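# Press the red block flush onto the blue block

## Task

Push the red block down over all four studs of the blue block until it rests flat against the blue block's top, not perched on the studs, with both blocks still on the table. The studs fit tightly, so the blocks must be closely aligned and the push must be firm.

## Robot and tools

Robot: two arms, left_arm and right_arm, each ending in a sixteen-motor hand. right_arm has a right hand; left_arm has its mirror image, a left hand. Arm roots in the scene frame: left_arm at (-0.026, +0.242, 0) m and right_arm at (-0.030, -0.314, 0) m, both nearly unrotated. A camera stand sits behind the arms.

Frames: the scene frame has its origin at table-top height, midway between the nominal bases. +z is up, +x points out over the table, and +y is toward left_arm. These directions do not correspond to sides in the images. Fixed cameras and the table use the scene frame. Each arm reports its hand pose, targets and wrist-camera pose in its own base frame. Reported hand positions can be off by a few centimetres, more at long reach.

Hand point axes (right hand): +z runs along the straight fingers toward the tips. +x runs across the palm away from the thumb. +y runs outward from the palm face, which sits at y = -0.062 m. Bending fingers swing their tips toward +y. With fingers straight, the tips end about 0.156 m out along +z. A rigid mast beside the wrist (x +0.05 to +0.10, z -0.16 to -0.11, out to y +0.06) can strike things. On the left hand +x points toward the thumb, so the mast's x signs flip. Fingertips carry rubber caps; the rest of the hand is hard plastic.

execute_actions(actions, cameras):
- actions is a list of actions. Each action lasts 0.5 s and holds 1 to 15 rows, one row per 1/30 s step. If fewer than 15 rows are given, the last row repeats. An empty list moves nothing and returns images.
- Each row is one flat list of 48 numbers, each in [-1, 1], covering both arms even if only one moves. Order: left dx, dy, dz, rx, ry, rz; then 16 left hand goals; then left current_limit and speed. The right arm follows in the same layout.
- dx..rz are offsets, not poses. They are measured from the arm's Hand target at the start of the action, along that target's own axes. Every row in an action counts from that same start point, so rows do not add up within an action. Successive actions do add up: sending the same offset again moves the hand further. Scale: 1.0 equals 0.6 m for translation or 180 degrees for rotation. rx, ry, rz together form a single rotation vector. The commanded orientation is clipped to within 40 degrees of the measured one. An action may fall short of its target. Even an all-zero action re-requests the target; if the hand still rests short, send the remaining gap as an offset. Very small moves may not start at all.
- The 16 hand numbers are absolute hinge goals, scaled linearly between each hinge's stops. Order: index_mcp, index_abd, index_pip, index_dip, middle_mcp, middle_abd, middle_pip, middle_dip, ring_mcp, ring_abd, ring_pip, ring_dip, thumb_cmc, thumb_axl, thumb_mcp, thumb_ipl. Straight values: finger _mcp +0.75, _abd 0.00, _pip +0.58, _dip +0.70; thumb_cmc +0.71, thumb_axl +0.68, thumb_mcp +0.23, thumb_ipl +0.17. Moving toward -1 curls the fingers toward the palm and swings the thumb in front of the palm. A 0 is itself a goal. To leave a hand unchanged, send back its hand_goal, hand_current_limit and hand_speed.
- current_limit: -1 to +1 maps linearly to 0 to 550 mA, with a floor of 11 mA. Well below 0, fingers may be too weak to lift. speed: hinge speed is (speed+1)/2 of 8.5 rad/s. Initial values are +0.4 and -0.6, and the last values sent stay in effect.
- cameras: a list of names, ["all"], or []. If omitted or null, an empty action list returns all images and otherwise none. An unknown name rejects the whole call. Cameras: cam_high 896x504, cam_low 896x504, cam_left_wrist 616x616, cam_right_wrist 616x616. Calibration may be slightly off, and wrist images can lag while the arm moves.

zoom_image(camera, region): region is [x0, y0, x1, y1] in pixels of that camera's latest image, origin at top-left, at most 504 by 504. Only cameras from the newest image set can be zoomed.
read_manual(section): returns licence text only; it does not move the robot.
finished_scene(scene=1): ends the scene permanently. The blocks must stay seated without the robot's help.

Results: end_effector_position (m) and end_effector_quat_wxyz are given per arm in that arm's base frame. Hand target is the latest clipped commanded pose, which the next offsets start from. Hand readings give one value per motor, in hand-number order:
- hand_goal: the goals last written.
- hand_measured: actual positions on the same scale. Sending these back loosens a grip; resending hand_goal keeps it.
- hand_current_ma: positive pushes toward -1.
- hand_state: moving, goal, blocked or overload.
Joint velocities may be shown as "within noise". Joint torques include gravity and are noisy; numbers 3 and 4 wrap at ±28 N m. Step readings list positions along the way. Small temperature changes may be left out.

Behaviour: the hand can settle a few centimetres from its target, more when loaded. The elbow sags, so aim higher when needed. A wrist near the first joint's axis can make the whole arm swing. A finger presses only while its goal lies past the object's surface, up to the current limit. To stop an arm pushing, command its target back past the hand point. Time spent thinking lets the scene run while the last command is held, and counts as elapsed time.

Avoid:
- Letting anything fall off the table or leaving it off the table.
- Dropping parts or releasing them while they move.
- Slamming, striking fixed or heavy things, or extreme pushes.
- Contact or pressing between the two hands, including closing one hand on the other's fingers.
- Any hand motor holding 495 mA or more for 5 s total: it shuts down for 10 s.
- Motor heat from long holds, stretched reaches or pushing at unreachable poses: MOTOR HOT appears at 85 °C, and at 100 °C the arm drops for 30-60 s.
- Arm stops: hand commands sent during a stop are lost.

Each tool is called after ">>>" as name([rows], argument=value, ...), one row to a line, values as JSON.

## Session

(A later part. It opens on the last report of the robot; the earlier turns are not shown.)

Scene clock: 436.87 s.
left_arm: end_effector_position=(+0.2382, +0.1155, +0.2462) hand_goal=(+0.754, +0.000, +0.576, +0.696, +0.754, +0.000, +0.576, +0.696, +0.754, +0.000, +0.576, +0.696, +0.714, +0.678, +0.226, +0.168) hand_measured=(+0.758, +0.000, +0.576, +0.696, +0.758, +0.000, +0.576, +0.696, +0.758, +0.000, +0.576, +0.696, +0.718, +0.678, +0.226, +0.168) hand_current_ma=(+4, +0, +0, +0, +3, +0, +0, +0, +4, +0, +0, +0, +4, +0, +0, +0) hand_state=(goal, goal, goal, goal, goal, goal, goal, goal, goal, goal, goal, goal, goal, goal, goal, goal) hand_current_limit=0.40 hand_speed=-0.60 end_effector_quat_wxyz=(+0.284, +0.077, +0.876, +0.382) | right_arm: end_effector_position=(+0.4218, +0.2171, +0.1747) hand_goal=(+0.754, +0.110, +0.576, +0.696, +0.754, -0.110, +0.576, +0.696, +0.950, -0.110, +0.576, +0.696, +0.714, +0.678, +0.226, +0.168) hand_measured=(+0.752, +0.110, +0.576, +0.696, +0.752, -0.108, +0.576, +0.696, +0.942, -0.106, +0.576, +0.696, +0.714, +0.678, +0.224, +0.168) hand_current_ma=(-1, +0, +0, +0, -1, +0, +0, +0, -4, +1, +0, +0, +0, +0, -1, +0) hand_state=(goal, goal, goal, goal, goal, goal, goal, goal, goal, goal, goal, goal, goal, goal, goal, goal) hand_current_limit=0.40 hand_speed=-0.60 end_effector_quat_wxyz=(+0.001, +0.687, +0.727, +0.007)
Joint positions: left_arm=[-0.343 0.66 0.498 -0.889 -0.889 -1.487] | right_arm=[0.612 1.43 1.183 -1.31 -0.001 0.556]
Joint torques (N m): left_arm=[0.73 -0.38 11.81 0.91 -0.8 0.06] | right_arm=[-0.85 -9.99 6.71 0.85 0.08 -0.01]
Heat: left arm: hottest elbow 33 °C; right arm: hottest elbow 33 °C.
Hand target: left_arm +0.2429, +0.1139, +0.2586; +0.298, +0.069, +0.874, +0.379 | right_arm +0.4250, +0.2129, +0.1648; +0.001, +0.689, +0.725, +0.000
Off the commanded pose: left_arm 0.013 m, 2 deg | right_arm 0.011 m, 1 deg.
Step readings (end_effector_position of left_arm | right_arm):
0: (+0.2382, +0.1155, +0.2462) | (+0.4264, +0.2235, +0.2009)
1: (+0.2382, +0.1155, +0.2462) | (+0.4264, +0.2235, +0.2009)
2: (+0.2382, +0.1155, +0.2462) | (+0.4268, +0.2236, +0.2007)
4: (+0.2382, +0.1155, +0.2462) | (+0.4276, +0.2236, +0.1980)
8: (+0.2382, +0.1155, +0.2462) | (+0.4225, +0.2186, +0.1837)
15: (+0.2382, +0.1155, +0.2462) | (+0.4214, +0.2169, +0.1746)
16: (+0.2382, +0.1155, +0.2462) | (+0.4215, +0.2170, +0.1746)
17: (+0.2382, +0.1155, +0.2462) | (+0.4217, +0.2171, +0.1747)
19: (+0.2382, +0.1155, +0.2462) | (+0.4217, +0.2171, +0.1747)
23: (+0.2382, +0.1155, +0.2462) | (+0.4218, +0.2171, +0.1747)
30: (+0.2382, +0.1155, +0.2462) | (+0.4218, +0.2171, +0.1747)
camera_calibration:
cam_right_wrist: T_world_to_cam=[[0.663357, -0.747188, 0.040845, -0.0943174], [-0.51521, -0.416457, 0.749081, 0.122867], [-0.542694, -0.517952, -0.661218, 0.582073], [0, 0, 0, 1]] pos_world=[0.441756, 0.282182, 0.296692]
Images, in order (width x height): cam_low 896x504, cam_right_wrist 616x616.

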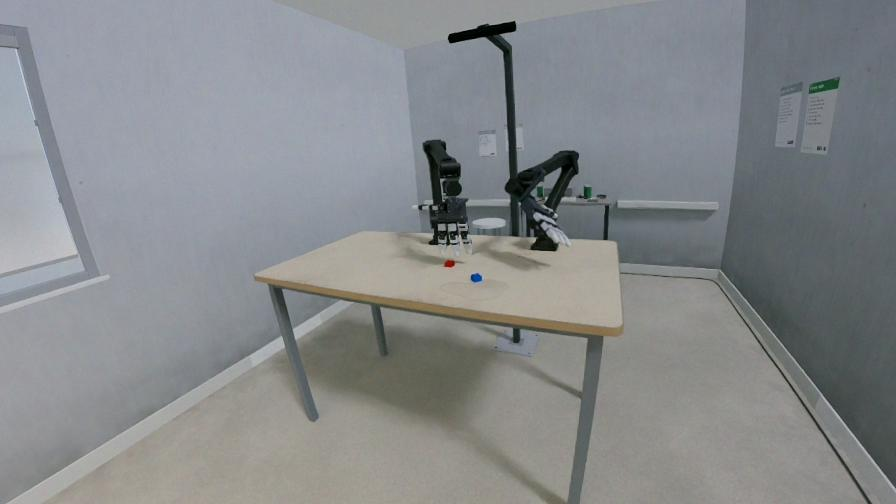

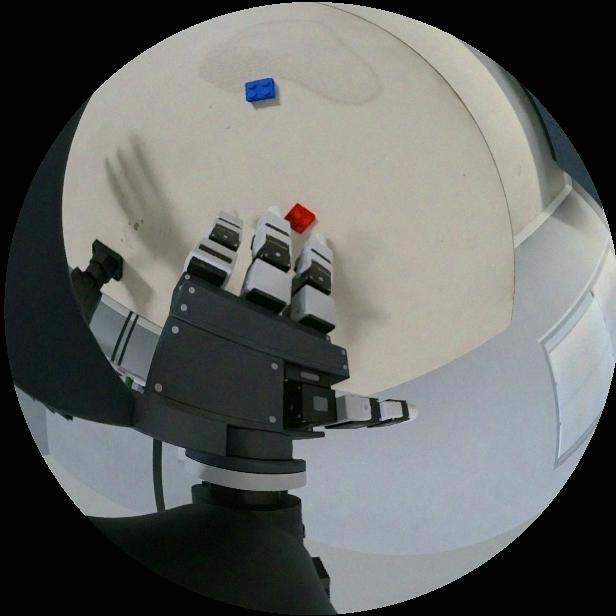

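>>> execute_actions([
  [[0,0,0,0,0,0,0.754,0,0.576,0.696,0.754,0,0.576,0.696,0.754,0,0.576,0.696,0.714,0.678,0.226,0.168,0.4,-0.6,-0.0062,-0.0067,0.02,0.0035,-0.0028,0,0.754,0.11,0.576,0.696,0.754,-0.11,0.576,0.696,0.95,-0.11,0.576,0.696,0.714,0.678,0.226,0.168,0.4,-0.6]],
  [[0,0,0,0,0,0,0.754,0,0.576,0.696,0.754,0,0.576,0.696,0.754,0,0.576,0.696,0.714,0.678,0.226,0.168,0.4,-0.6,0,0,0.028,0,0,0,0.754,0.11,0.576,0.696,0.754,-0.11,0.576,0.696,0.95,-0.11,0.576,0.696,0.714,0.678,0.226,0.168,0.4,-0.6]],
], cameras=["cam_right_wrist","cam_low"])

>>> zoom_image(camera="cam_right_wrist", region=[240, 180, 360, 300])

>>> zoom_image(camera="cam_low", region=[420, 230, 480, 290])

Scene clock: 464.80 s.
left_arm: end_effector_position=(+0.2382, +0.1155, +0.2462) hand_goal=(+0.754, +0.000, +0.576, +0.696, +0.754, +0.000, +0.576, +0.696, +0.754, +0.000, +0.576, +0.696, +0.714, +0.678, +0.226, +0.168) hand_measured=(+0.758, +0.000, +0.576, +0.696, +0.758, +0.000, +0.576, +0.696, +0.758, +0.000, +0.576, +0.696, +0.718, +0.678, +0.226, +0.168) hand_current_ma=(+4, +0, +0, +0, +3, +0, +0, +0, +4, +0, +0, +0, +4, +0, +0, +0) hand_state=(goal, goal, goal, goal, goal, goal, goal, goal, goal, goal, goal, goal, goal, goal, goal, goal) hand_current_limit=0.40 hand_speed=-0.60 end_effector_quat_wxyz=(+0.284, +0.077, +0.876, +0.382) | right_arm: end_effector_position=(+0.4184, +0.2137, +0.1463) hand_goal=(+0.754, +0.110, +0.576, +0.696, +0.754, -0.110, +0.576, +0.696, +0.950, -0.110, +0.576, +0.696, +0.714, +0.678, +0.226, +0.168) hand_measured=(+0.752, +0.110, +0.576, +0.696, +0.752, -0.108, +0.576, +0.696, +0.942, -0.106, +0.576, +0.696, +0.714, +0.678, +0.224, +0.168) hand_current_ma=(-1, +0, +0, +0, -1, +0, +0, +0, -4, +1, +0, +0, +0, +0, -1, +0) hand_state=(goal, goal, goal, goal, goal, goal, goal, goal, goal, goal, goal, goal, goal, goal, goal, goal) hand_current_limit=0.40 hand_speed=-0.60 end_effector_quat_wxyz=(+0.000, +0.687, +0.726, +0.000)
Joint positions: left_arm=[-0.343 0.66 0.498 -0.889 -0.889 -1.487] | right_arm=[0.61 1.447 1.125 -1.248 0.001 0.555]
Joint torques (N m): left_arm=[0.85 -0.5 11.81 1.01 -0.79 0.08] | right_arm=[-0.91 -9.88 6.49 0.83 0.09 -0.02]
Heat: left arm: hottest elbow 33 °C; right arm: hottest elbow 32 °C.
Hand target: left_arm +0.2429, +0.1139, +0.2586; +0.298, +0.069, +0.874, +0.379 | right_arm +0.4210, +0.2090, +0.1359; +0.000, +0.688, +0.725, -0.007
Off the commanded pose: left_arm 0.013 m, 2 deg | right_arm 0.012 m, 1 deg.
Step readings (end_effector_position of left_arm | right_arm):
0: (+0.2382, +0.1155, +0.2462) | (+0.4218, +0.2171, +0.1747)
1: (+0.2382, +0.1155, +0.2462) | (+0.4218, +0.2172, +0.1747)
2: (+0.2382, +0.1155, +0.2462) | (+0.4219, +0.2172, +0.1745)
4: (+0.2382, +0.1155, +0.2462) | (+0.4217, +0.2170, +0.1724)
8: (+0.2382, +0.1155, +0.2462) | (+0.4186, +0.2140, +0.1662)
15: (+0.2382, +0.1155, +0.2462) | (+0.4183, +0.2136, +0.1644)
16: (+0.2382, +0.1155, +0.2462) | (+0.4185, +0.2137, +0.1645)
17: (+0.2382, +0.1155, +0.2462) | (+0.4187, +0.2138, +0.1639)
19: (+0.2382, +0.1155, +0.2462) | (+0.4194, +0.2143, +0.1611)
23: (+0.2382, +0.1155, +0.2462) | (+0.4179, +0.2133, +0.1517)
30: (+0.2382, +0.1155, +0.2462) | (+0.4182, +0.2135, +0.1462)
camera_calibration:
cam_right_wrist: T_world_to_cam=[[0.663179, -0.747339, 0.0409502, -0.0934455], [-0.508448, -0.40969, 0.757387, 0.135445], [-0.549248, -0.523105, -0.651681, 0.562116], [0, 0, 0, 1]] pos_world=[0.439579, 0.2797, 0.267563]
Images, in order (width x height): cam_low 896x504, cam_right_wrist 616x616.

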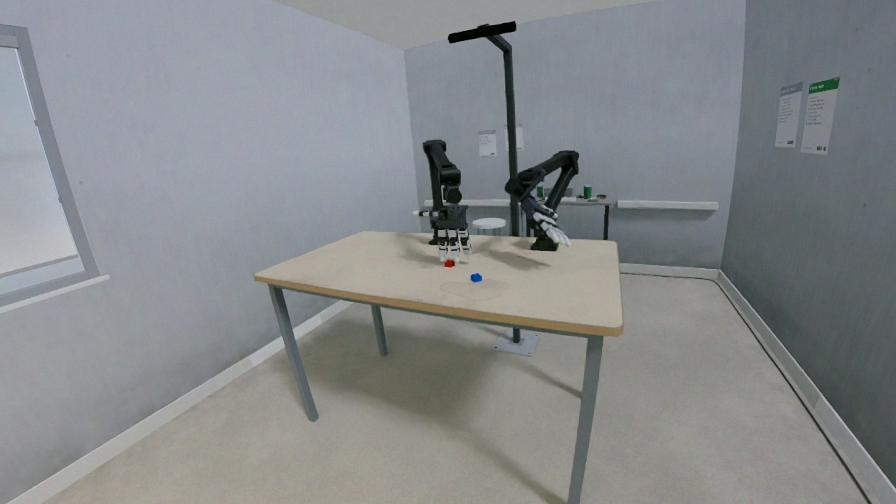

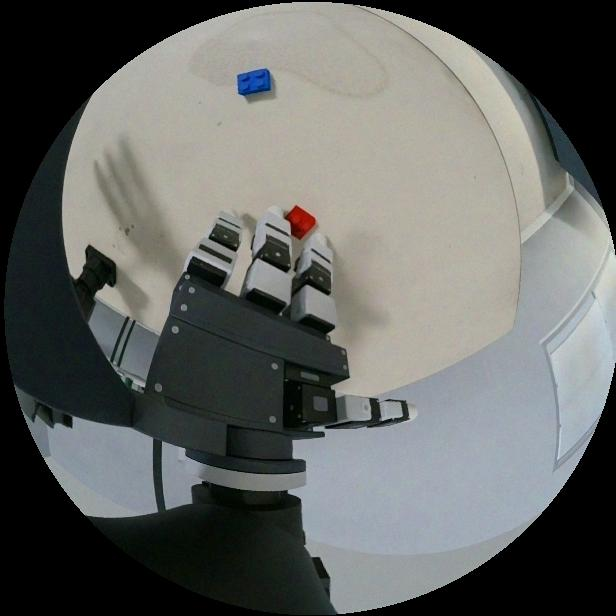

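Scaled by 4.200 from the camera's 616x616 image, which has a finer 880x880 frame.

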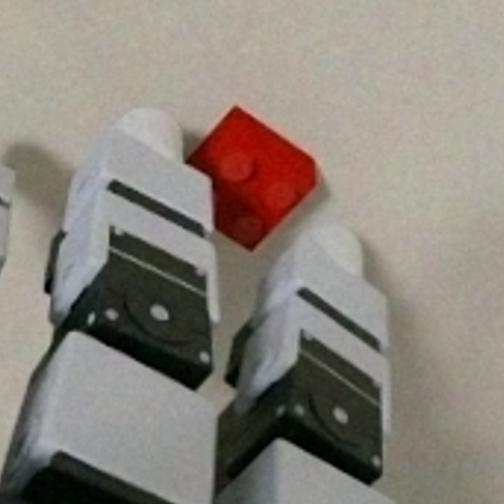

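Scaled by 8.400 from the camera's 896x504 image, which has a finer 1280x720 frame.

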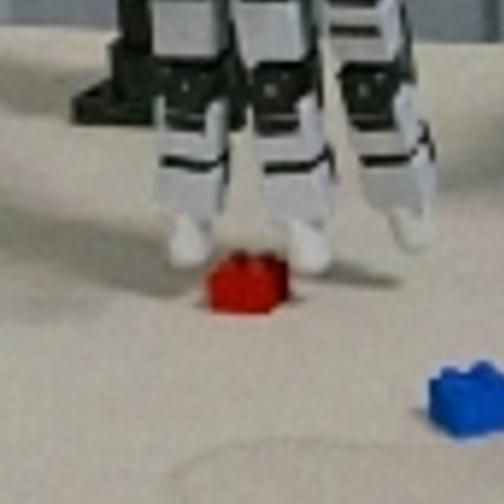

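>>> execute_actions([
  [[0,0,0,0,0,0,0.754,0,0.576,0.696,0.754,0,0.576,0.696,0.754,0,0.576,0.696,0.714,0.678,0.226,0.168,0.4,-0.6,-0.003,-0.0055,0.0233,0,0,0,0.754,0.11,0.576,0.696,0.754,-0.11,0.576,0.696,0.95,-0.11,0.576,0.696,0.714,0.678,0.226,0.168,0.4,-0.6]],
], cameras=["cam_right_wrist","cam_low"])

>>> zoom_image(camera="cam_right_wrist", region=[260, 190, 340, 270])

>>> zoom_image(camera="cam_low", region=[420, 230, 480, 290])

Scene clock: 476.97 s.
left_arm: end_effector_position=(+0.2382, +0.1155, +0.2462) hand_goal=(+0.754, +0.000, +0.576, +0.696, +0.754, +0.000, +0.576, +0.696, +0.754, +0.000, +0.576, +0.696, +0.714, +0.678, +0.226, +0.168) hand_measured=(+0.758, +0.000, +0.576, +0.696, +0.758, +0.000, +0.576, +0.696, +0.758, +0.000, +0.576, +0.696, +0.718, +0.678, +0.226, +0.168) hand_current_ma=(+4, +0, +0, +0, +3, +0, +0, +0, +4, +0, +0, +0, +4, +0, +0, +0) hand_state=(goal, goal, goal, goal, goal, goal, goal, goal, goal, goal, goal, goal, goal, goal, goal, goal) hand_current_limit=0.40 hand_speed=-0.60 end_effector_quat_wxyz=(+0.284, +0.077, +0.876, +0.382) | right_arm: end_effector_position=(+0.4156, +0.2117, +0.1334) hand_goal=(+0.754, +0.110, +0.576, +0.696, +0.754, -0.110, +0.576, +0.696, +0.950, -0.110, +0.576, +0.696, +0.714, +0.678, +0.226, +0.168) hand_measured=(+0.752, +0.110, +0.576, +0.696, +0.752, -0.108, +0.576, +0.696, +0.942, -0.106, +0.576, +0.696, +0.714, +0.678, +0.224, +0.168) hand_current_ma=(-1, +0, +0, +0, -1, +0, +0, +0, -4, +1, +0, +0, +0, +0, -1, +0) hand_state=(goal, goal, goal, goal, goal, goal, goal, goal, goal, goal, goal, goal, goal, goal, goal, goal) hand_current_limit=0.40 hand_speed=-0.60 end_effector_quat_wxyz=(+0.001, +0.687, +0.726, +0.002)
Joint positions: left_arm=[-0.343 0.66 0.498 -0.889 -0.889 -1.487] | right_arm=[0.61 1.449 1.09 -1.209 0.001 0.555]
Joint velocities: left_arm=[-0.005 0.005 -0.007 -0.002 -0.183 -0.066] | right_arm=[within noise]
Joint torques (N m): left_arm=[0.73 -0.32 11.75 1.03 -0.78 0.07] | right_arm=[-0.85 -9.82 6.34 0.84 0.08 -0.02]
Heat: left arm: hottest elbow 33 °C; right arm: hottest elbow 31 °C.
Hand target: left_arm +0.2429, +0.1139, +0.2586; +0.298, +0.069, +0.874, +0.379 | right_arm +0.4176, +0.2069, +0.1221; +0.000, +0.688, +0.725, -0.007
Off the commanded pose: left_arm 0.013 m, 2 deg | right_arm 0.013 m, 1 deg.
Step readings (end_effector_position of left_arm | right_arm):
0: (+0.2382, +0.1155, +0.2462) | (+0.4185, +0.2137, +0.1463)
1: (+0.2382, +0.1155, +0.2462) | (+0.4185, +0.2138, +0.1463)
2: (+0.2382, +0.1155, +0.2462) | (+0.4188, +0.2139, +0.1459)
4: (+0.2382, +0.1155, +0.2462) | (+0.4188, +0.2139, +0.1430)
8: (+0.2382, +0.1155, +0.2462) | (+0.4154, +0.2116, +0.1353)
15: (+0.2382, +0.1155, +0.2462) | (+0.4155, +0.2116, +0.1333)
camera_calibration:
cam_right_wrist: T_world_to_cam=[[0.663384, -0.747147, 0.041138, -0.0926907], [-0.509675, -0.410915, 0.755897, 0.144002], [-0.547862, -0.522417, -0.653397, 0.550669], [0, 0, 0, 1]] pos_world=[0.436574, 0.277598, 0.254768]
Images, in order (width x height): cam_low 896x504, cam_right_wrist 616x616.

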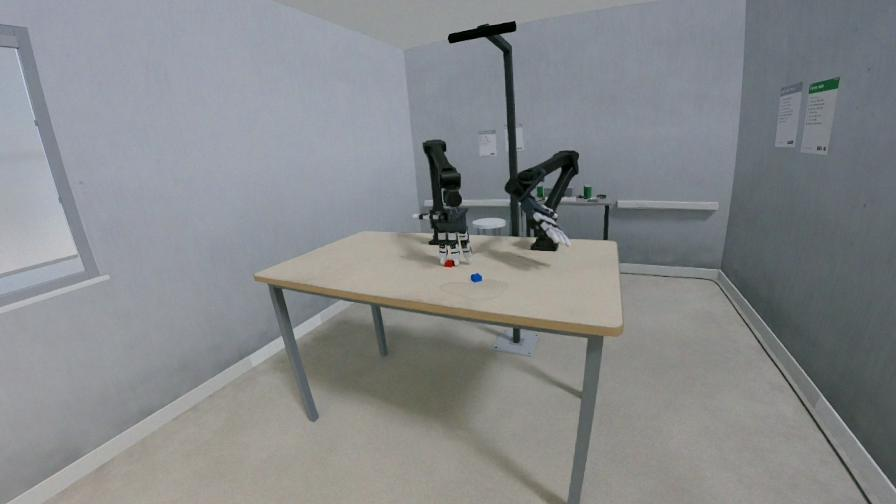

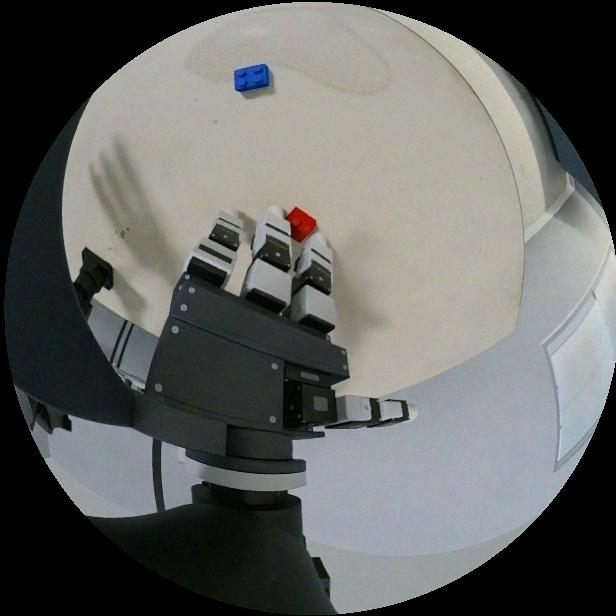

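Scaled by 6.300 from the camera's 616x616 image, which has a finer 880x880 frame.

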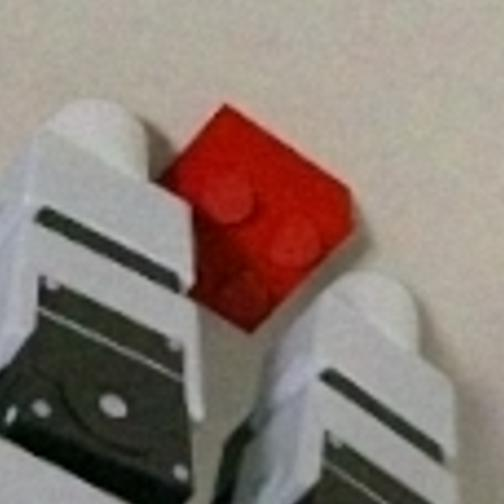

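Scaled by 8.400 from the camera's 896x504 image, which has a finer 1280x720 frame.

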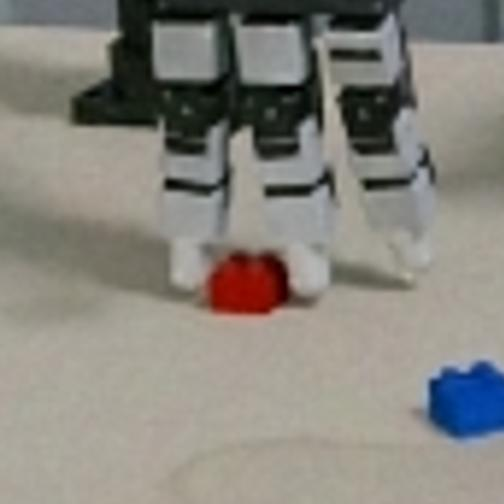

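>>> execute_actions([
  [[0,0,0,0,0,0,0.754,0,0.576,0.696,0.754,0,0.576,0.696,0.754,0,0.576,0.696,0.714,0.678,0.226,0.168,0.4,-0.6,0,0,0.010,0,0,0,0.754,0.11,0.576,0.696,0.754,-0.11,0.576,0.696,0.95,-0.11,0.576,0.696,0.714,0.678,0.226,0.168,0.4,-0.6]],
  [[0,0,0,0,0,0,0.754,0,0.576,0.696,0.754,0,0.576,0.696,0.754,0,0.576,0.696,0.714,0.678,0.226,0.168,0.4,-0.6,0,0,0,0,0,0,0.754,0.04,0.576,0.696,0.754,-0.04,0.576,0.696,0.95,-0.11,0.576,0.696,0.714,0.678,0.226,0.168,0.4,-0.9]],
], cameras=["cam_right_wrist"])

>>> zoom_image(camera="cam_right_wrist", region=[260, 190, 340, 270])

Scene clock: 490.07 s.
left_arm: end_effector_position=(+0.2382, +0.1155, +0.2462) hand_goal=(+0.754, +0.000, +0.576, +0.696, +0.754, +0.000, +0.576, +0.696, +0.754, +0.000, +0.576, +0.696, +0.714, +0.678, +0.226, +0.168) hand_measured=(+0.758, +0.000, +0.576, +0.696, +0.758, +0.000, +0.576, +0.696, +0.758, +0.000, +0.576, +0.696, +0.718, +0.678, +0.226, +0.168) hand_current_ma=(+4, +0, +0, +0, +3, +0, +0, +0, +4, +0, +0, +0, +4, +0, +0, +0) hand_state=(goal, goal, goal, goal, goal, goal, goal, goal, goal, goal, goal, goal, goal, goal, goal, goal) hand_current_limit=0.40 hand_speed=-0.60 end_effector_quat_wxyz=(+0.284, +0.077, +0.876, +0.382) | right_arm: end_effector_position=(+0.4166, +0.2121, +0.1287) hand_goal=(+0.754, +0.040, +0.576, +0.696, +0.754, -0.040, +0.576, +0.696, +0.950, -0.110, +0.576, +0.696, +0.714, +0.678, +0.226, +0.168) hand_measured=(+0.752, +0.048, +0.576, +0.696, +0.754, -0.080, +0.576, +0.696, +0.942, -0.106, +0.576, +0.696, +0.714, +0.678, +0.224, +0.168) hand_current_ma=(-1, +3, +0, +0, +0, -40, +0, +0, -4, +1, +0, +0, +0, +0, -1, +0) hand_state=(goal, goal, goal, goal, goal, blocked, goal, goal, goal, goal, goal, goal, goal, goal, goal, goal) hand_current_limit=0.40 hand_speed=-0.90 end_effector_quat_wxyz=(+0.001, +0.687, +0.726, +0.004)
Joint positions: left_arm=[-0.343 0.66 0.498 -0.889 -0.889 -1.487] | right_arm=[0.61 1.453 1.081 -1.191 0.001 0.555]
Joint torques (N m): left_arm=[0.97 -0.56 11.67 1.07 -0.8 0.07] | right_arm=[-0.85 -9.64 6.23 0.77 0.07 -0.01]
Heat: left arm: hottest elbow 33 °C; right arm: hottest elbow 30 °C.
Hand target: left_arm +0.2429, +0.1139, +0.2586; +0.298, +0.069, +0.874, +0.379 | right_arm +0.4178, +0.2066, +0.1161; +0.000, +0.689, +0.725, -0.007
Off the commanded pose: left_arm 0.013 m, 2 deg | right_arm 0.014 m, 1 deg.
Step readings (end_effector_position of left_arm | right_arm):
0: (+0.2382, +0.1155, +0.2462) | (+0.4156, +0.2117, +0.1334)
1: (+0.2382, +0.1155, +0.2462) | (+0.4157, +0.2118, +0.1334)
2: (+0.2382, +0.1155, +0.2462) | (+0.4158, +0.2119, +0.1334)
4: (+0.2382, +0.1155, +0.2462) | (+0.4165, +0.2123, +0.1330)
8: (+0.2382, +0.1155, +0.2462) | (+0.4160, +0.2120, +0.1303)
15: (+0.2382, +0.1155, +0.2462) | (+0.4159, +0.2116, +0.1285)
16: (+0.2382, +0.1155, +0.2462) | (+0.4159, +0.2116, +0.1285)
17: (+0.2382, +0.1155, +0.2462) | (+0.4160, +0.2117, +0.1285)
19: (+0.2382, +0.1155, +0.2462) | (+0.4163, +0.2119, +0.1286)
23: (+0.2382, +0.1155, +0.2462) | (+0.4166, +0.2121, +0.1287)
30: (+0.2382, +0.1155, +0.2462) | (+0.4166, +0.2121, +0.1287)
camera_calibration:
cam_right_wrist: T_world_to_cam=[[0.66291, -0.747514, 0.0421079, -0.0926956], [-0.512873, -0.412414, 0.752912, 0.150245], [-0.545446, -0.520709, -0.656773, 0.547369], [0, 0, 0, 1]] pos_world=[0.437065, 0.277692, 0.250279]
Images, in order (width x height): cam_right_wrist 616x616.

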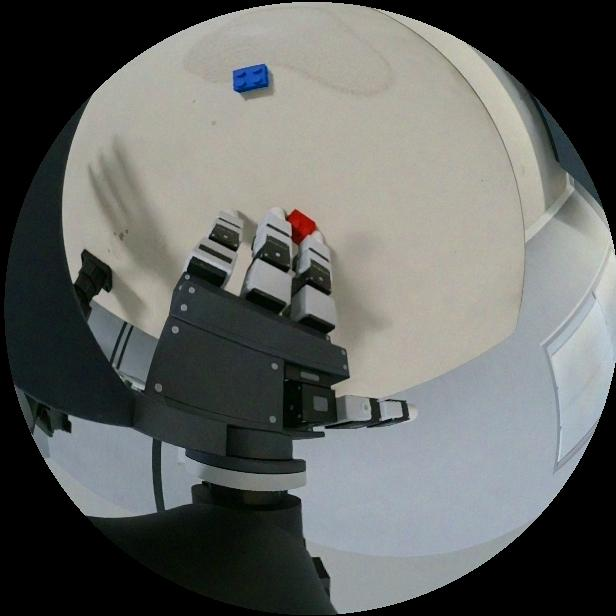

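Scaled by 6.300 from the camera's 616x616 image, which has a finer 880x880 frame.

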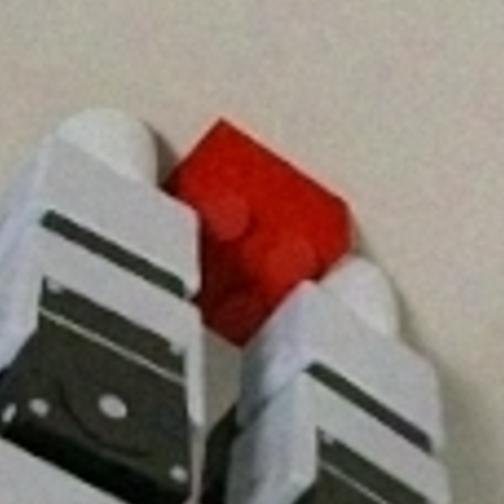

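>>> execute_actions([
  [[0,0,0,0,0,0,0.754,0,0.576,0.696,0.754,0,0.576,0.696,0.754,0,0.576,0.696,0.714,0.678,0.226,0.168,0.4,-0.6,0,0,0,0,0,0,0.754,-0.06,0.576,0.696,0.754,0.0,0.576,0.696,0.95,-0.11,0.576,0.696,0.714,0.678,0.226,0.168,0.4,-0.9]],
  [[0,0,0,0,0,0,0.754,0,0.576,0.696,0.754,0,0.576,0.696,0.754,0,0.576,0.696,0.714,0.678,0.226,0.168,0.4,-0.6,0,0,0,0,0,0,0.754,-0.2,0.576,0.696,0.754,0.2,0.576,0.696,0.95,-0.11,0.576,0.696,0.714,0.678,0.226,0.168,0.4,-0.9]],
], cameras=["cam_right_wrist"])

>>> zoom_image(camera="cam_right_wrist", region=[260, 190, 340, 270])

Scene clock: 503.60 s.
left_arm: end_effector_position=(+0.2382, +0.1155, +0.2462) hand_goal=(+0.754, +0.000, +0.576, +0.696, +0.754, +0.000, +0.576, +0.696, +0.754, +0.000, +0.576, +0.696, +0.714, +0.678, +0.226, +0.168) hand_measured=(+0.758, +0.000, +0.576, +0.696, +0.758, +0.000, +0.576, +0.696, +0.758, +0.000, +0.576, +0.696, +0.718, +0.678, +0.226, +0.168) hand_current_ma=(+4, +0, +0, +0, +3, +0, +0, +0, +4, +0, +0, +0, +4, +0, +0, +0) hand_state=(goal, goal, goal, goal, goal, goal, goal, goal, goal, goal, goal, goal, goal, goal, goal, goal) hand_current_limit=0.40 hand_speed=-0.60 end_effector_quat_wxyz=(+0.284, +0.077, +0.876, +0.382) | right_arm: end_effector_position=(+0.4167, +0.2121, +0.1287) hand_goal=(+0.754, -0.200, +0.576, +0.696, +0.754, +0.200, +0.576, +0.696, +0.950, -0.110, +0.576, +0.696, +0.714, +0.678, +0.226, +0.168) hand_measured=(+0.752, +0.006, +0.576, +0.696, +0.754, -0.056, +0.576, +0.696, +0.942, -0.106, +0.576, +0.696, +0.714, +0.678, +0.224, +0.168) hand_current_ma=(-1, +385, +0, +0, +0, -385, +0, +0, -4, +1, +0, +0, +0, +0, -1, +0) hand_state=(goal, blocked, goal, goal, goal, blocked, goal, goal, goal, goal, goal, goal, goal, goal, goal, goal) hand_current_limit=0.40 hand_speed=-0.90 end_effector_quat_wxyz=(+0.002, +0.687, +0.726, +0.004)
Joint positions: left_arm=[-0.343 0.66 0.498 -0.889 -0.889 -1.487] | right_arm=[0.61 1.453 1.081 -1.19 0.001 0.554]
Joint torques (N m): left_arm=[0.97 -0.32 11.73 1.02 -0.79 0.03] | right_arm=[-0.85 -9.64 6.23 0.76 0.05 -0.01]
Heat: left arm: hottest elbow 33 °C; right arm: hottest elbow 30 °C.
Hand target: left_arm +0.2429, +0.1139, +0.2586; +0.298, +0.069, +0.874, +0.379 | right_arm +0.4178, +0.2068, +0.1161; +0.000, +0.688, +0.725, -0.007
Off the commanded pose: left_arm 0.013 m, 2 deg | right_arm 0.014 m, 1 deg.
Step readings (end_effector_position of left_arm | right_arm):
0: (+0.2382, +0.1155, +0.2462) | (+0.4166, +0.2121, +0.1287)
1: (+0.2382, +0.1155, +0.2462) | (+0.4166, +0.2121, +0.1287)
2: (+0.2382, +0.1155, +0.2462) | (+0.4166, +0.2121, +0.1287)
4: (+0.2382, +0.1155, +0.2462) | (+0.4166, +0.2122, +0.1287)
8: (+0.2382, +0.1155, +0.2462) | (+0.4166, +0.2122, +0.1287)
15: (+0.2382, +0.1155, +0.2462) | (+0.4166, +0.2122, +0.1287)
16: (+0.2382, +0.1155, +0.2462) | (+0.4166, +0.2122, +0.1287)
17: (+0.2382, +0.1155, +0.2462) | (+0.4166, +0.2122, +0.1287)
19: (+0.2382, +0.1155, +0.2462) | (+0.4167, +0.2121, +0.1287)
23: (+0.2382, +0.1155, +0.2462) | (+0.4167, +0.2121, +0.1287)
30: (+0.2382, +0.1155, +0.2462) | (+0.4167, +0.2121, +0.1287)
camera_calibration:
cam_right_wrist: T_world_to_cam=[[0.663174, -0.747257, 0.0425134, -0.0929114], [-0.51311, -0.412553, 0.752674, 0.150412], [-0.544902, -0.520968, -0.65702, 0.547382], [0, 0, 0, 1]] pos_world=[0.437064, 0.277793, 0.25038]
Images, in order (width x height): cam_right_wrist 616x616.

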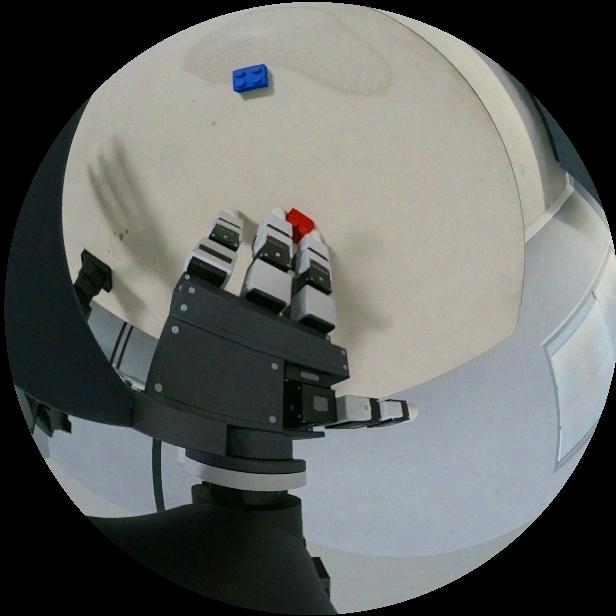

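Scaled by 6.300 from the camera's 616x616 image, which has a finer 880x880 frame.

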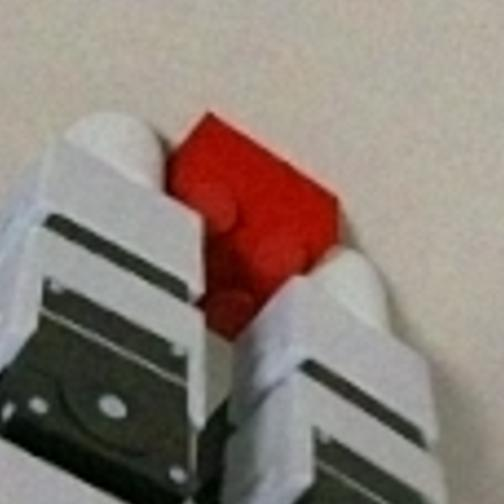

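>>> execute_actions([
  [[0,0,0,0,0,0,0.754,0,0.576,0.696,0.754,0,0.576,0.696,0.754,0,0.576,0.696,0.714,0.678,0.226,0.168,0.4,-0.6,0,0,-0.04,0,0,0,0.754,-0.2,0.576,0.696,0.754,0.2,0.576,0.696,0.95,-0.11,0.576,0.696,0.714,0.678,0.226,0.168,0.4,-0.9]],
  [[0,0,0,0,0,0,0.754,0,0.576,0.696,0.754,0,0.576,0.696,0.754,0,0.576,0.696,0.714,0.678,0.226,0.168,0.4,-0.6,0,0,-0.08,0,0,0,0.754,-0.2,0.576,0.696,0.754,0.2,0.576,0.696,0.95,-0.11,0.576,0.696,0.714,0.678,0.226,0.168,0.4,-0.9]],
], cameras=["cam_right_wrist","cam_low"])

>>> zoom_image(camera="cam_right_wrist", region=[260, 190, 340, 270])

>>> zoom_image(camera="cam_low", region=[420, 220, 480, 280])

Scene clock: 518.63 s.
left_arm: end_effector_position=(+0.2382, +0.1155, +0.2462) hand_goal=(+0.754, +0.000, +0.576, +0.696, +0.754, +0.000, +0.576, +0.696, +0.754, +0.000, +0.576, +0.696, +0.714, +0.678, +0.226, +0.168) hand_measured=(+0.758, +0.000, +0.576, +0.696, +0.758, +0.000, +0.576, +0.696, +0.758, +0.000, +0.576, +0.696, +0.718, +0.678, +0.226, +0.168) hand_current_ma=(+4, +0, +0, +0, +3, +0, +0, +0, +4, +0, +0, +0, +4, +0, +0, +0) hand_state=(goal, goal, goal, goal, goal, goal, goal, goal, goal, goal, goal, goal, goal, goal, goal, goal) hand_current_limit=0.40 hand_speed=-0.60 end_effector_quat_wxyz=(+0.284, +0.077, +0.876, +0.382) | right_arm: end_effector_position=(+0.4034, +0.2027, +0.1666) hand_goal=(+0.754, -0.200, +0.576, +0.696, +0.754, +0.200, +0.576, +0.696, +0.950, -0.110, +0.576, +0.696, +0.714, +0.678, +0.226, +0.168) hand_measured=(+0.750, +0.004, +0.576, +0.696, +0.750, -0.056, +0.574, +0.694, +0.942, -0.106, +0.576, +0.696, +0.714, +0.678, +0.224, +0.168) hand_current_ma=(-1, +385, +0, +0, -1, -385, -1, +0, -3, +1, +0, +0, +0, +0, -1, +0) hand_state=(goal, blocked, goal, goal, goal, blocked, goal, goal, goal, goal, goal, goal, goal, goal, goal, goal) hand_current_limit=0.40 hand_speed=-0.90 end_effector_quat_wxyz=(-0.004, +0.687, +0.726, -0.027)
Joint positions: left_arm=[-0.343 0.66 0.498 -0.889 -0.889 -1.487] | right_arm=[0.61 1.417 1.157 -1.365 0.002 0.554]
Joint torques (N m): left_arm=[1.08 -0.09 11.77 0.98 -0.81 0.07] | right_arm=[-0.85 -10.93 10.78 -0.18 0.05 0]
Heat: left arm: hottest elbow 33 °C; right arm: hottest elbow 30 °C.
Hand target: left_arm +0.2429, +0.1139, +0.2586; +0.298, +0.069, +0.874, +0.379 | right_arm +0.4183, +0.2074, +0.1881; +0.000, +0.689, +0.725, -0.007
Off the commanded pose: left_arm 0.013 m, 2 deg | right_arm 0.027 m, 2 deg.
Step readings (end_effector_position of left_arm | right_arm):
0: (+0.2382, +0.1155, +0.2462) | (+0.4167, +0.2121, +0.1287)
1: (+0.2382, +0.1155, +0.2462) | (+0.4167, +0.2121, +0.1287)
2: (+0.2382, +0.1155, +0.2462) | (+0.4165, +0.2120, +0.1287)
4: (+0.2382, +0.1155, +0.2462) | (+0.4146, +0.2107, +0.1281)
8: (+0.2382, +0.1155, +0.2462) | (+0.4110, +0.2081, +0.1271)
15: (+0.2382, +0.1155, +0.2462) | (+0.4090, +0.2067, +0.1266)
16: (+0.2382, +0.1155, +0.2462) | (+0.4089, +0.2067, +0.1267)
17: (+0.2382, +0.1155, +0.2462) | (+0.4076, +0.2057, +0.1274)
19: (+0.2382, +0.1155, +0.2462) | (+0.4028, +0.2023, +0.1304)
23: (+0.2382, +0.1155, +0.2462) | (+0.3997, +0.2001, +0.1462)
30: (+0.2382, +0.1155, +0.2462) | (+0.4044, +0.2033, +0.1669)
camera_calibration:
cam_right_wrist: T_world_to_cam=[[0.665209, -0.745794, 0.0358844, -0.09281], [-0.47354, -0.384239, 0.79254, 0.0828401], [-0.577284, -0.544198, -0.608763, 0.569764], [0, 0, 0, 1]] pos_world=[0.429882, 0.272677, 0.284527]
Images, in order (width x height): cam_low 896x504, cam_right_wrist 616x616.

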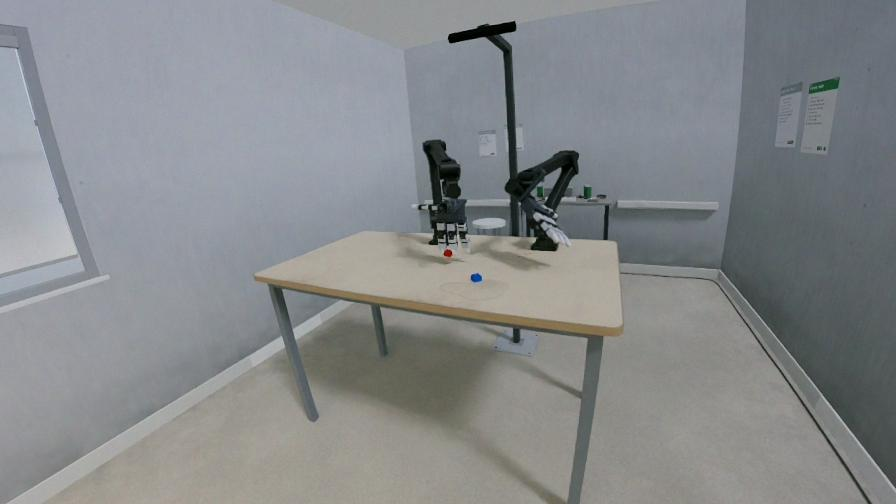

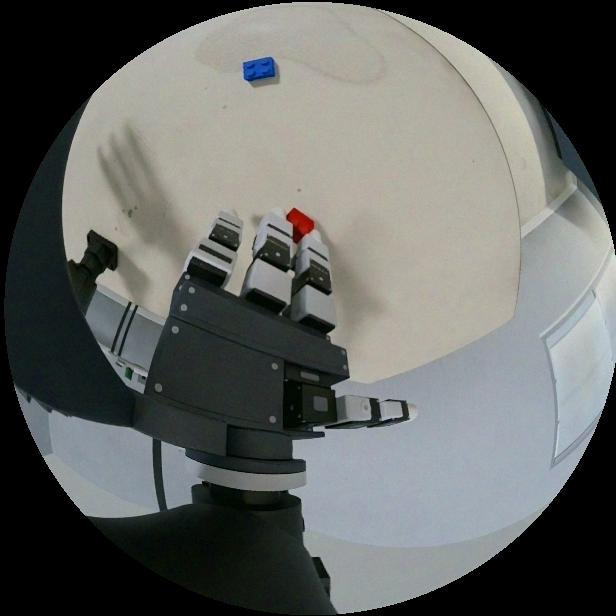

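Scaled by 6.300 from the camera's 616x616 image, which has a finer 880x880 frame.

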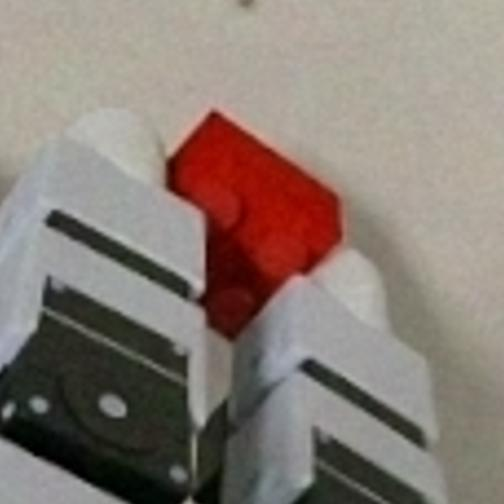

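Scaled by 8.400 from the camera's 896x504 image, which has a finer 1280x720 frame.

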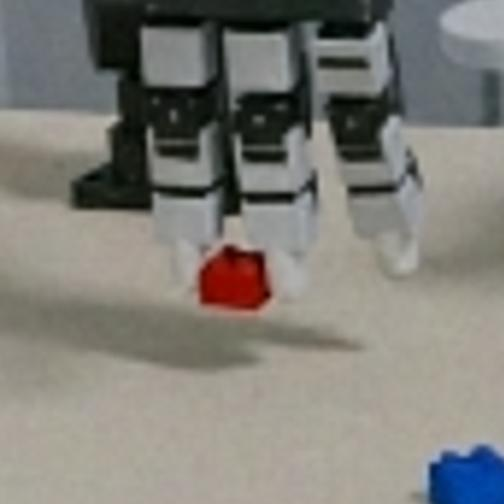

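>>> execute_actions([
  [[0,0,0,0,0,0,0.754,0,0.576,0.696,0.754,0,0.576,0.696,0.754,0,0.576,0.696,0.714,0.678,0.226,0.168,0.4,-0.6,0.0,0.0,-0.03,0,0,0,0.754,-0.2,0.576,0.696,0.754,0.2,0.576,0.696,0.95,-0.11,0.576,0.696,0.714,0.678,0.226,0.168,0.4,-0.9]],
  [[0,0,0,0,0,0,0.754,0,0.576,0.696,0.754,0,0.576,0.696,0.754,0,0.576,0.696,0.714,0.678,0.226,0.168,0.4,-0.6,0.0745,0.0385,-0.009,0,0,-0.058,0.754,-0.2,0.576,0.696,0.754,0.2,0.576,0.696,0.95,-0.11,0.576,0.696,0.714,0.678,0.226,0.168,0.4,-0.9]],
  [[0,0,0,0,0,0,0.754,0,0.576,0.696,0.754,0,0.576,0.696,0.754,0,0.576,0.696,0.714,0.678,0.226,0.168,0.4,-0.6,0.0662,0.0514,-0.009,0,0,-0.058,0.754,-0.2,0.576,0.696,0.754,0.2,0.576,0.696,0.95,-0.11,0.576,0.696,0.714,0.678,0.226,0.168,0.4,-0.9]],
  [[0,0,0,0,0,0,0.754,0,0.576,0.696,0.754,0,0.576,0.696,0.754,0,0.576,0.696,0.714,0.678,0.226,0.168,0.4,-0.6,0.0558,0.0625,-0.009,0,0,-0.058,0.754,-0.2,0.576,0.696,0.754,0.2,0.576,0.696,0.95,-0.11,0.576,0.696,0.714,0.678,0.226,0.168,0.4,-0.9]],
  [[0,0,0,0,0,0,0.754,0,0.576,0.696,0.754,0,0.576,0.696,0.754,0,0.576,0.696,0.714,0.678,0.226,0.168,0.4,-0.6,0.0435,0.0717,-0.009,0,0,-0.058,0.754,-0.2,0.576,0.696,0.754,0.2,0.576,0.696,0.95,-0.11,0.576,0.696,0.714,0.678,0.226,0.168,0.4,-0.9]],
  [[0,0,0,0,0,0,0.754,0,0.576,0.696,0.754,0,0.576,0.696,0.754,0,0.576,0.696,0.714,0.678,0.226,0.168,0.4,-0.6,0.0299,0.0783,-0.009,0,0,0,0.754,-0.2,0.576,0.696,0.754,0.2,0.576,0.696,0.95,-0.11,0.576,0.696,0.714,0.678,0.226,0.168,0.4,-0.9]],
], cameras=["all"])

>>> zoom_image(camera="cam_right_wrist", region=[240, 170, 360, 290])

>>> zoom_image(camera="cam_low", region=[440, 220, 510, 290])

Scene clock: 563.77 s.
left_arm: end_effector_position=(+0.2382, +0.1155, +0.2462) hand_goal=(+0.754, +0.000, +0.576, +0.696, +0.754, +0.000, +0.576, +0.696, +0.754, +0.000, +0.576, +0.696, +0.714, +0.678, +0.226, +0.168) hand_measured=(+0.758, +0.000, +0.576, +0.696, +0.758, +0.000, +0.576, +0.696, +0.758, +0.000, +0.576, +0.696, +0.718, +0.678, +0.226, +0.168) hand_current_ma=(+4, +0, +0, +0, +3, +0, +0, +0, +4, +0, +0, +0, +4, +0, +0, +0) hand_state=(goal, goal, goal, goal, goal, goal, goal, goal, goal, goal, goal, goal, goal, goal, goal, goal) hand_current_limit=0.40 hand_speed=-0.60 end_effector_quat_wxyz=(+0.284, +0.077, +0.876, +0.382) | right_arm: end_effector_position=(+0.5125, +0.4272, +0.2187) hand_goal=(+0.754, -0.200, +0.576, +0.696, +0.754, +0.200, +0.576, +0.696, +0.950, -0.110, +0.576, +0.696, +0.714, +0.678, +0.226, +0.168) hand_measured=(+0.750, +0.004, +0.576, +0.696, +0.754, -0.056, +0.574, +0.694, +0.944, -0.108, +0.576, +0.696, +0.714, +0.678, +0.224, +0.168) hand_current_ma=(-1, +385, +0, +0, +0, -385, +0, +0, -2, +1, +0, +0, +0, +0, -1, +0) hand_state=(goal, blocked, goal, goal, goal, blocked, goal, goal, goal, goal, goal, goal, goal, goal, goal, goal) hand_current_limit=0.40 hand_speed=-0.90 end_effector_quat_wxyz=(-0.006, +0.382, +0.924, -0.017)
Joint positions: left_arm=[-0.343 0.66 0.498 -0.889 -0.889 -1.487] | right_arm=[0.722 1.897 1.902 -1.611 0.003 -0.066]
Joint torques (N m): left_arm=[1.03 -0.62 11.75 1.05 -0.79 0.1] | right_arm=[0.15 -16.67 11.6 -0.12 -0.09 0.13]
Heat: left arm: hottest elbow 33 °C; right arm: hottest elbow 33 °C.
Hand target: left_arm +0.2429, +0.1139, +0.2586; +0.298, +0.069, +0.874, +0.379 | right_arm +0.5226, +0.4370, +0.2298; -0.002, +0.385, +0.923, -0.006
Off the commanded pose: left_arm 0.013 m, 2 deg | right_arm 0.018 m, 1 deg.
Step readings (end_effector_position of left_arm | right_arm):
0: (+0.2382, +0.1155, +0.2462) | (+0.4034, +0.2027, +0.1666)
1: (+0.2382, +0.1155, +0.2462) | (+0.4033, +0.2026, +0.1666)
2: (+0.2382, +0.1155, +0.2462) | (+0.4027, +0.2022, +0.1667)
4: (+0.2382, +0.1155, +0.2462) | (+0.4017, +0.2015, +0.1688)
8: (+0.2382, +0.1155, +0.2462) | (+0.4026, +0.2021, +0.1754)
15: (+0.2382, +0.1155, +0.2462) | (+0.4037, +0.2029, +0.1791)
16: (+0.2382, +0.1155, +0.2462) | (+0.4038, +0.2030, +0.1793)
17: (+0.2382, +0.1155, +0.2462) | (+0.4043, +0.2039, +0.1801)
19: (+0.2382, +0.1155, +0.2462) | (+0.4082, +0.2097, +0.1851)
23: (+0.2382, +0.1155, +0.2462) | (+0.4223, +0.2276, +0.1989)
30: (+0.2382, +0.1155, +0.2462) | (+0.4281, +0.2382, +0.1986)
31: (+0.2382, +0.1155, +0.2462) | (+0.4280, +0.2387, +0.1976)
32: (+0.2382, +0.1155, +0.2462) | (+0.4282, +0.2406, +0.1970)
34: (+0.2382, +0.1155, +0.2462) | (+0.4324, +0.2495, +0.1976)
38: (+0.2382, +0.1155, +0.2462) | (+0.4445, +0.2729, +0.2015)
45: (+0.2382, +0.1155, +0.2462) | (+0.4482, +0.2843, +0.2005)
46: (+0.2382, +0.1155, +0.2462) | (+0.4480, +0.2846, +0.2003)
47: (+0.2382, +0.1155, +0.2462) | (+0.4483, +0.2864, +0.2009)
49: (+0.2382, +0.1155, +0.2462) | (+0.4535, +0.2957, +0.2043)
53: (+0.2382, +0.1155, +0.2462) | (+0.4676, +0.3182, +0.2101)
60: (+0.2382, +0.1155, +0.2462) | (+0.4708, +0.3287, +0.2052)
61: (+0.2382, +0.1155, +0.2462) | (+0.4706, +0.3290, +0.2047)
62: (+0.2382, +0.1155, +0.2462) | (+0.4708, +0.3309, +0.2050)
64: (+0.2382, +0.1155, +0.2462) | (+0.4759, +0.3409, +0.2087)
68: (+0.2382, +0.1155, +0.2462) | (+0.4902, +0.3638, +0.2161)
75: (+0.2382, +0.1155, +0.2462) | (+0.4933, +0.3744, +0.2114)
76: (+0.2382, +0.1155, +0.2462) | (+0.4930, +0.3748, +0.2109)
77: (+0.2382, +0.1155, +0.2462) | (+0.4931, +0.3768, +0.2111)
79: (+0.2382, +0.1155, +0.2462) | (+0.4998, +0.3860, +0.2157)
83: (+0.2382, +0.1155, +0.2462) | (+0.5128, +0.4123, +0.2233)
90: (+0.2382, +0.1155, +0.2462) | (+0.5115, +0.4265, +0.2162)
camera_calibration:
cam_right_wrist: T_world_to_cam=[[0.993599, -0.111444, 0.0184543, -0.435272], [-0.0844358, -0.624189, 0.776697, 0.086118], [-0.0750391, -0.773284, -0.629604, 0.63173], [0, 0, 0, 1]] pos_world=[0.487162, 0.493752, 0.338885]

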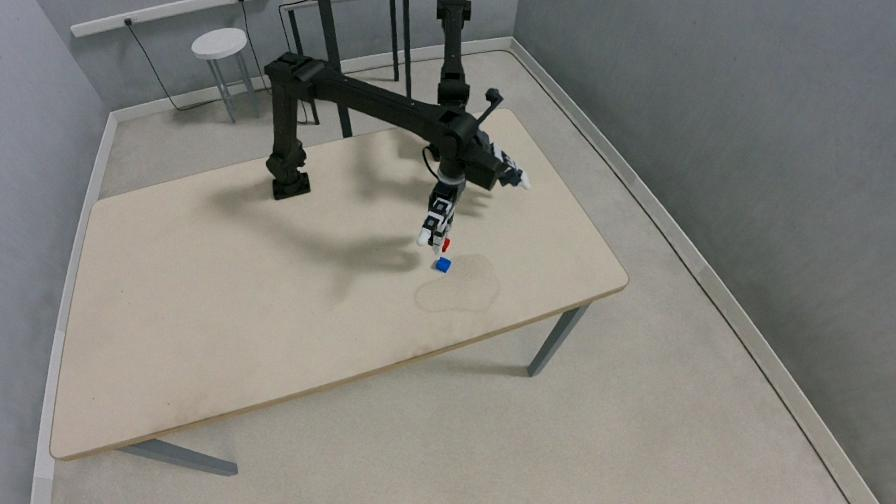

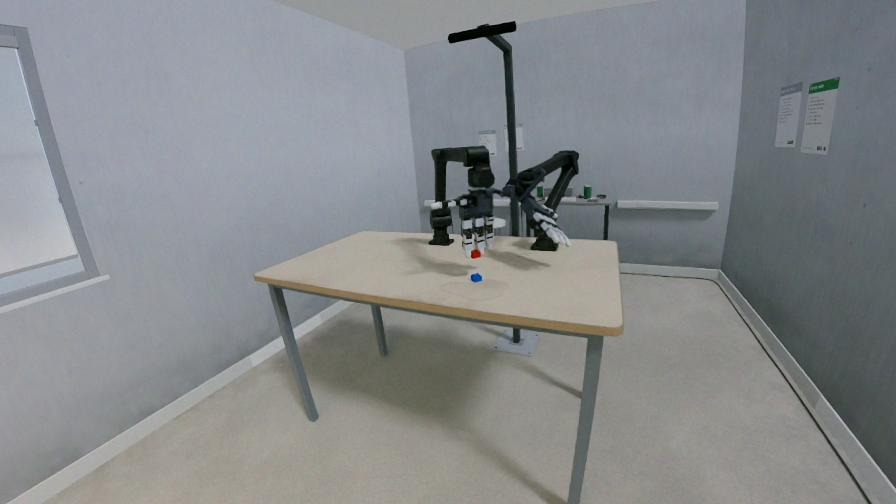

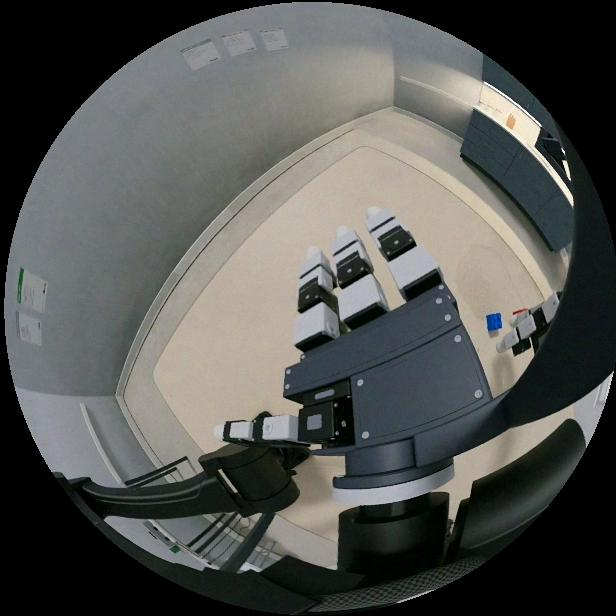

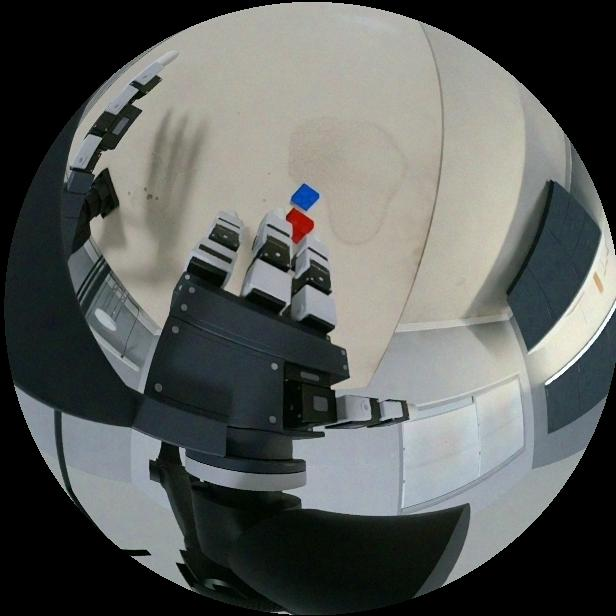

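Scaled by 4.200 from the camera's 616x616 image, which has a finer 880x880 frame.

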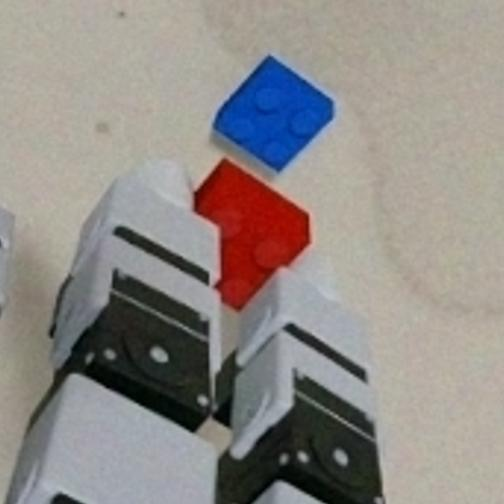

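Scaled by 7.200 from the camera's 896x504 image, which has a finer 1280x720 frame.

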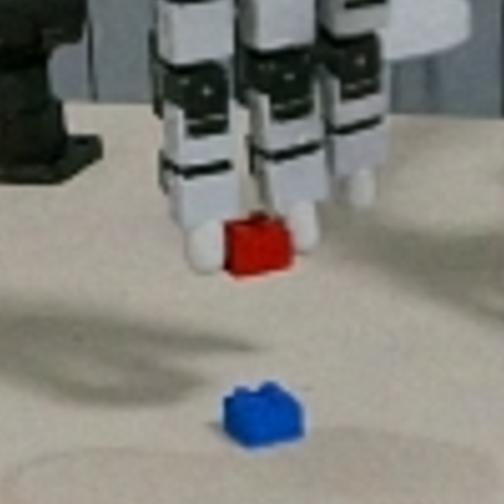

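>>> zoom_image(camera="cam_right_wrist", region=[285, 175, 325, 215])

>>> zoom_image(camera="cam_right_wrist", region=[275, 200, 325, 250])

>>> zoom_image(camera="cam_left_wrist", region=[470, 280, 560, 370])

>>> zoom_image(camera="cam_high", region=[410, 220, 470, 280])

Scaled by 12.600 from the camera's 616x616 image, which has a finer 880x880 frame.

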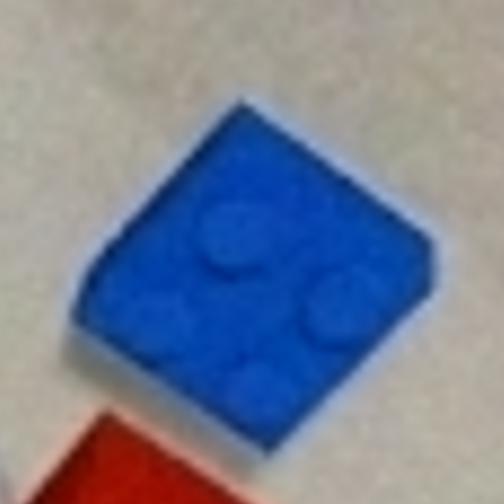

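Scaled by 10.080 from the camera's 616x616 image, which has a finer 880x880 frame.

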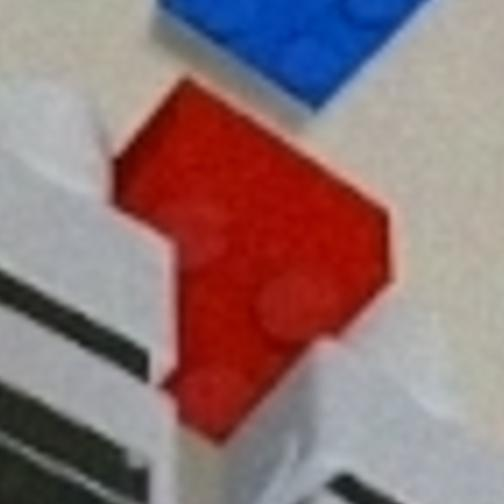

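Scaled by 5.600 from the camera's 616x616 image, which has a finer 880x880 frame.

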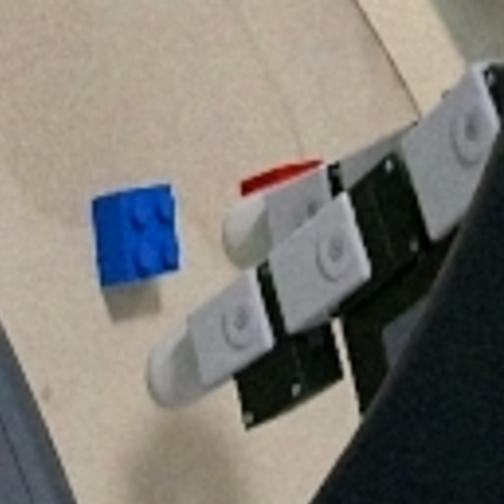

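Scaled by 8.400 from the camera's 896x504 image, which has a finer 1280x720 frame.

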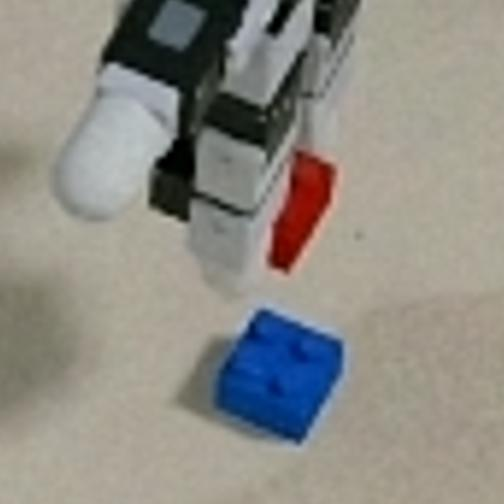

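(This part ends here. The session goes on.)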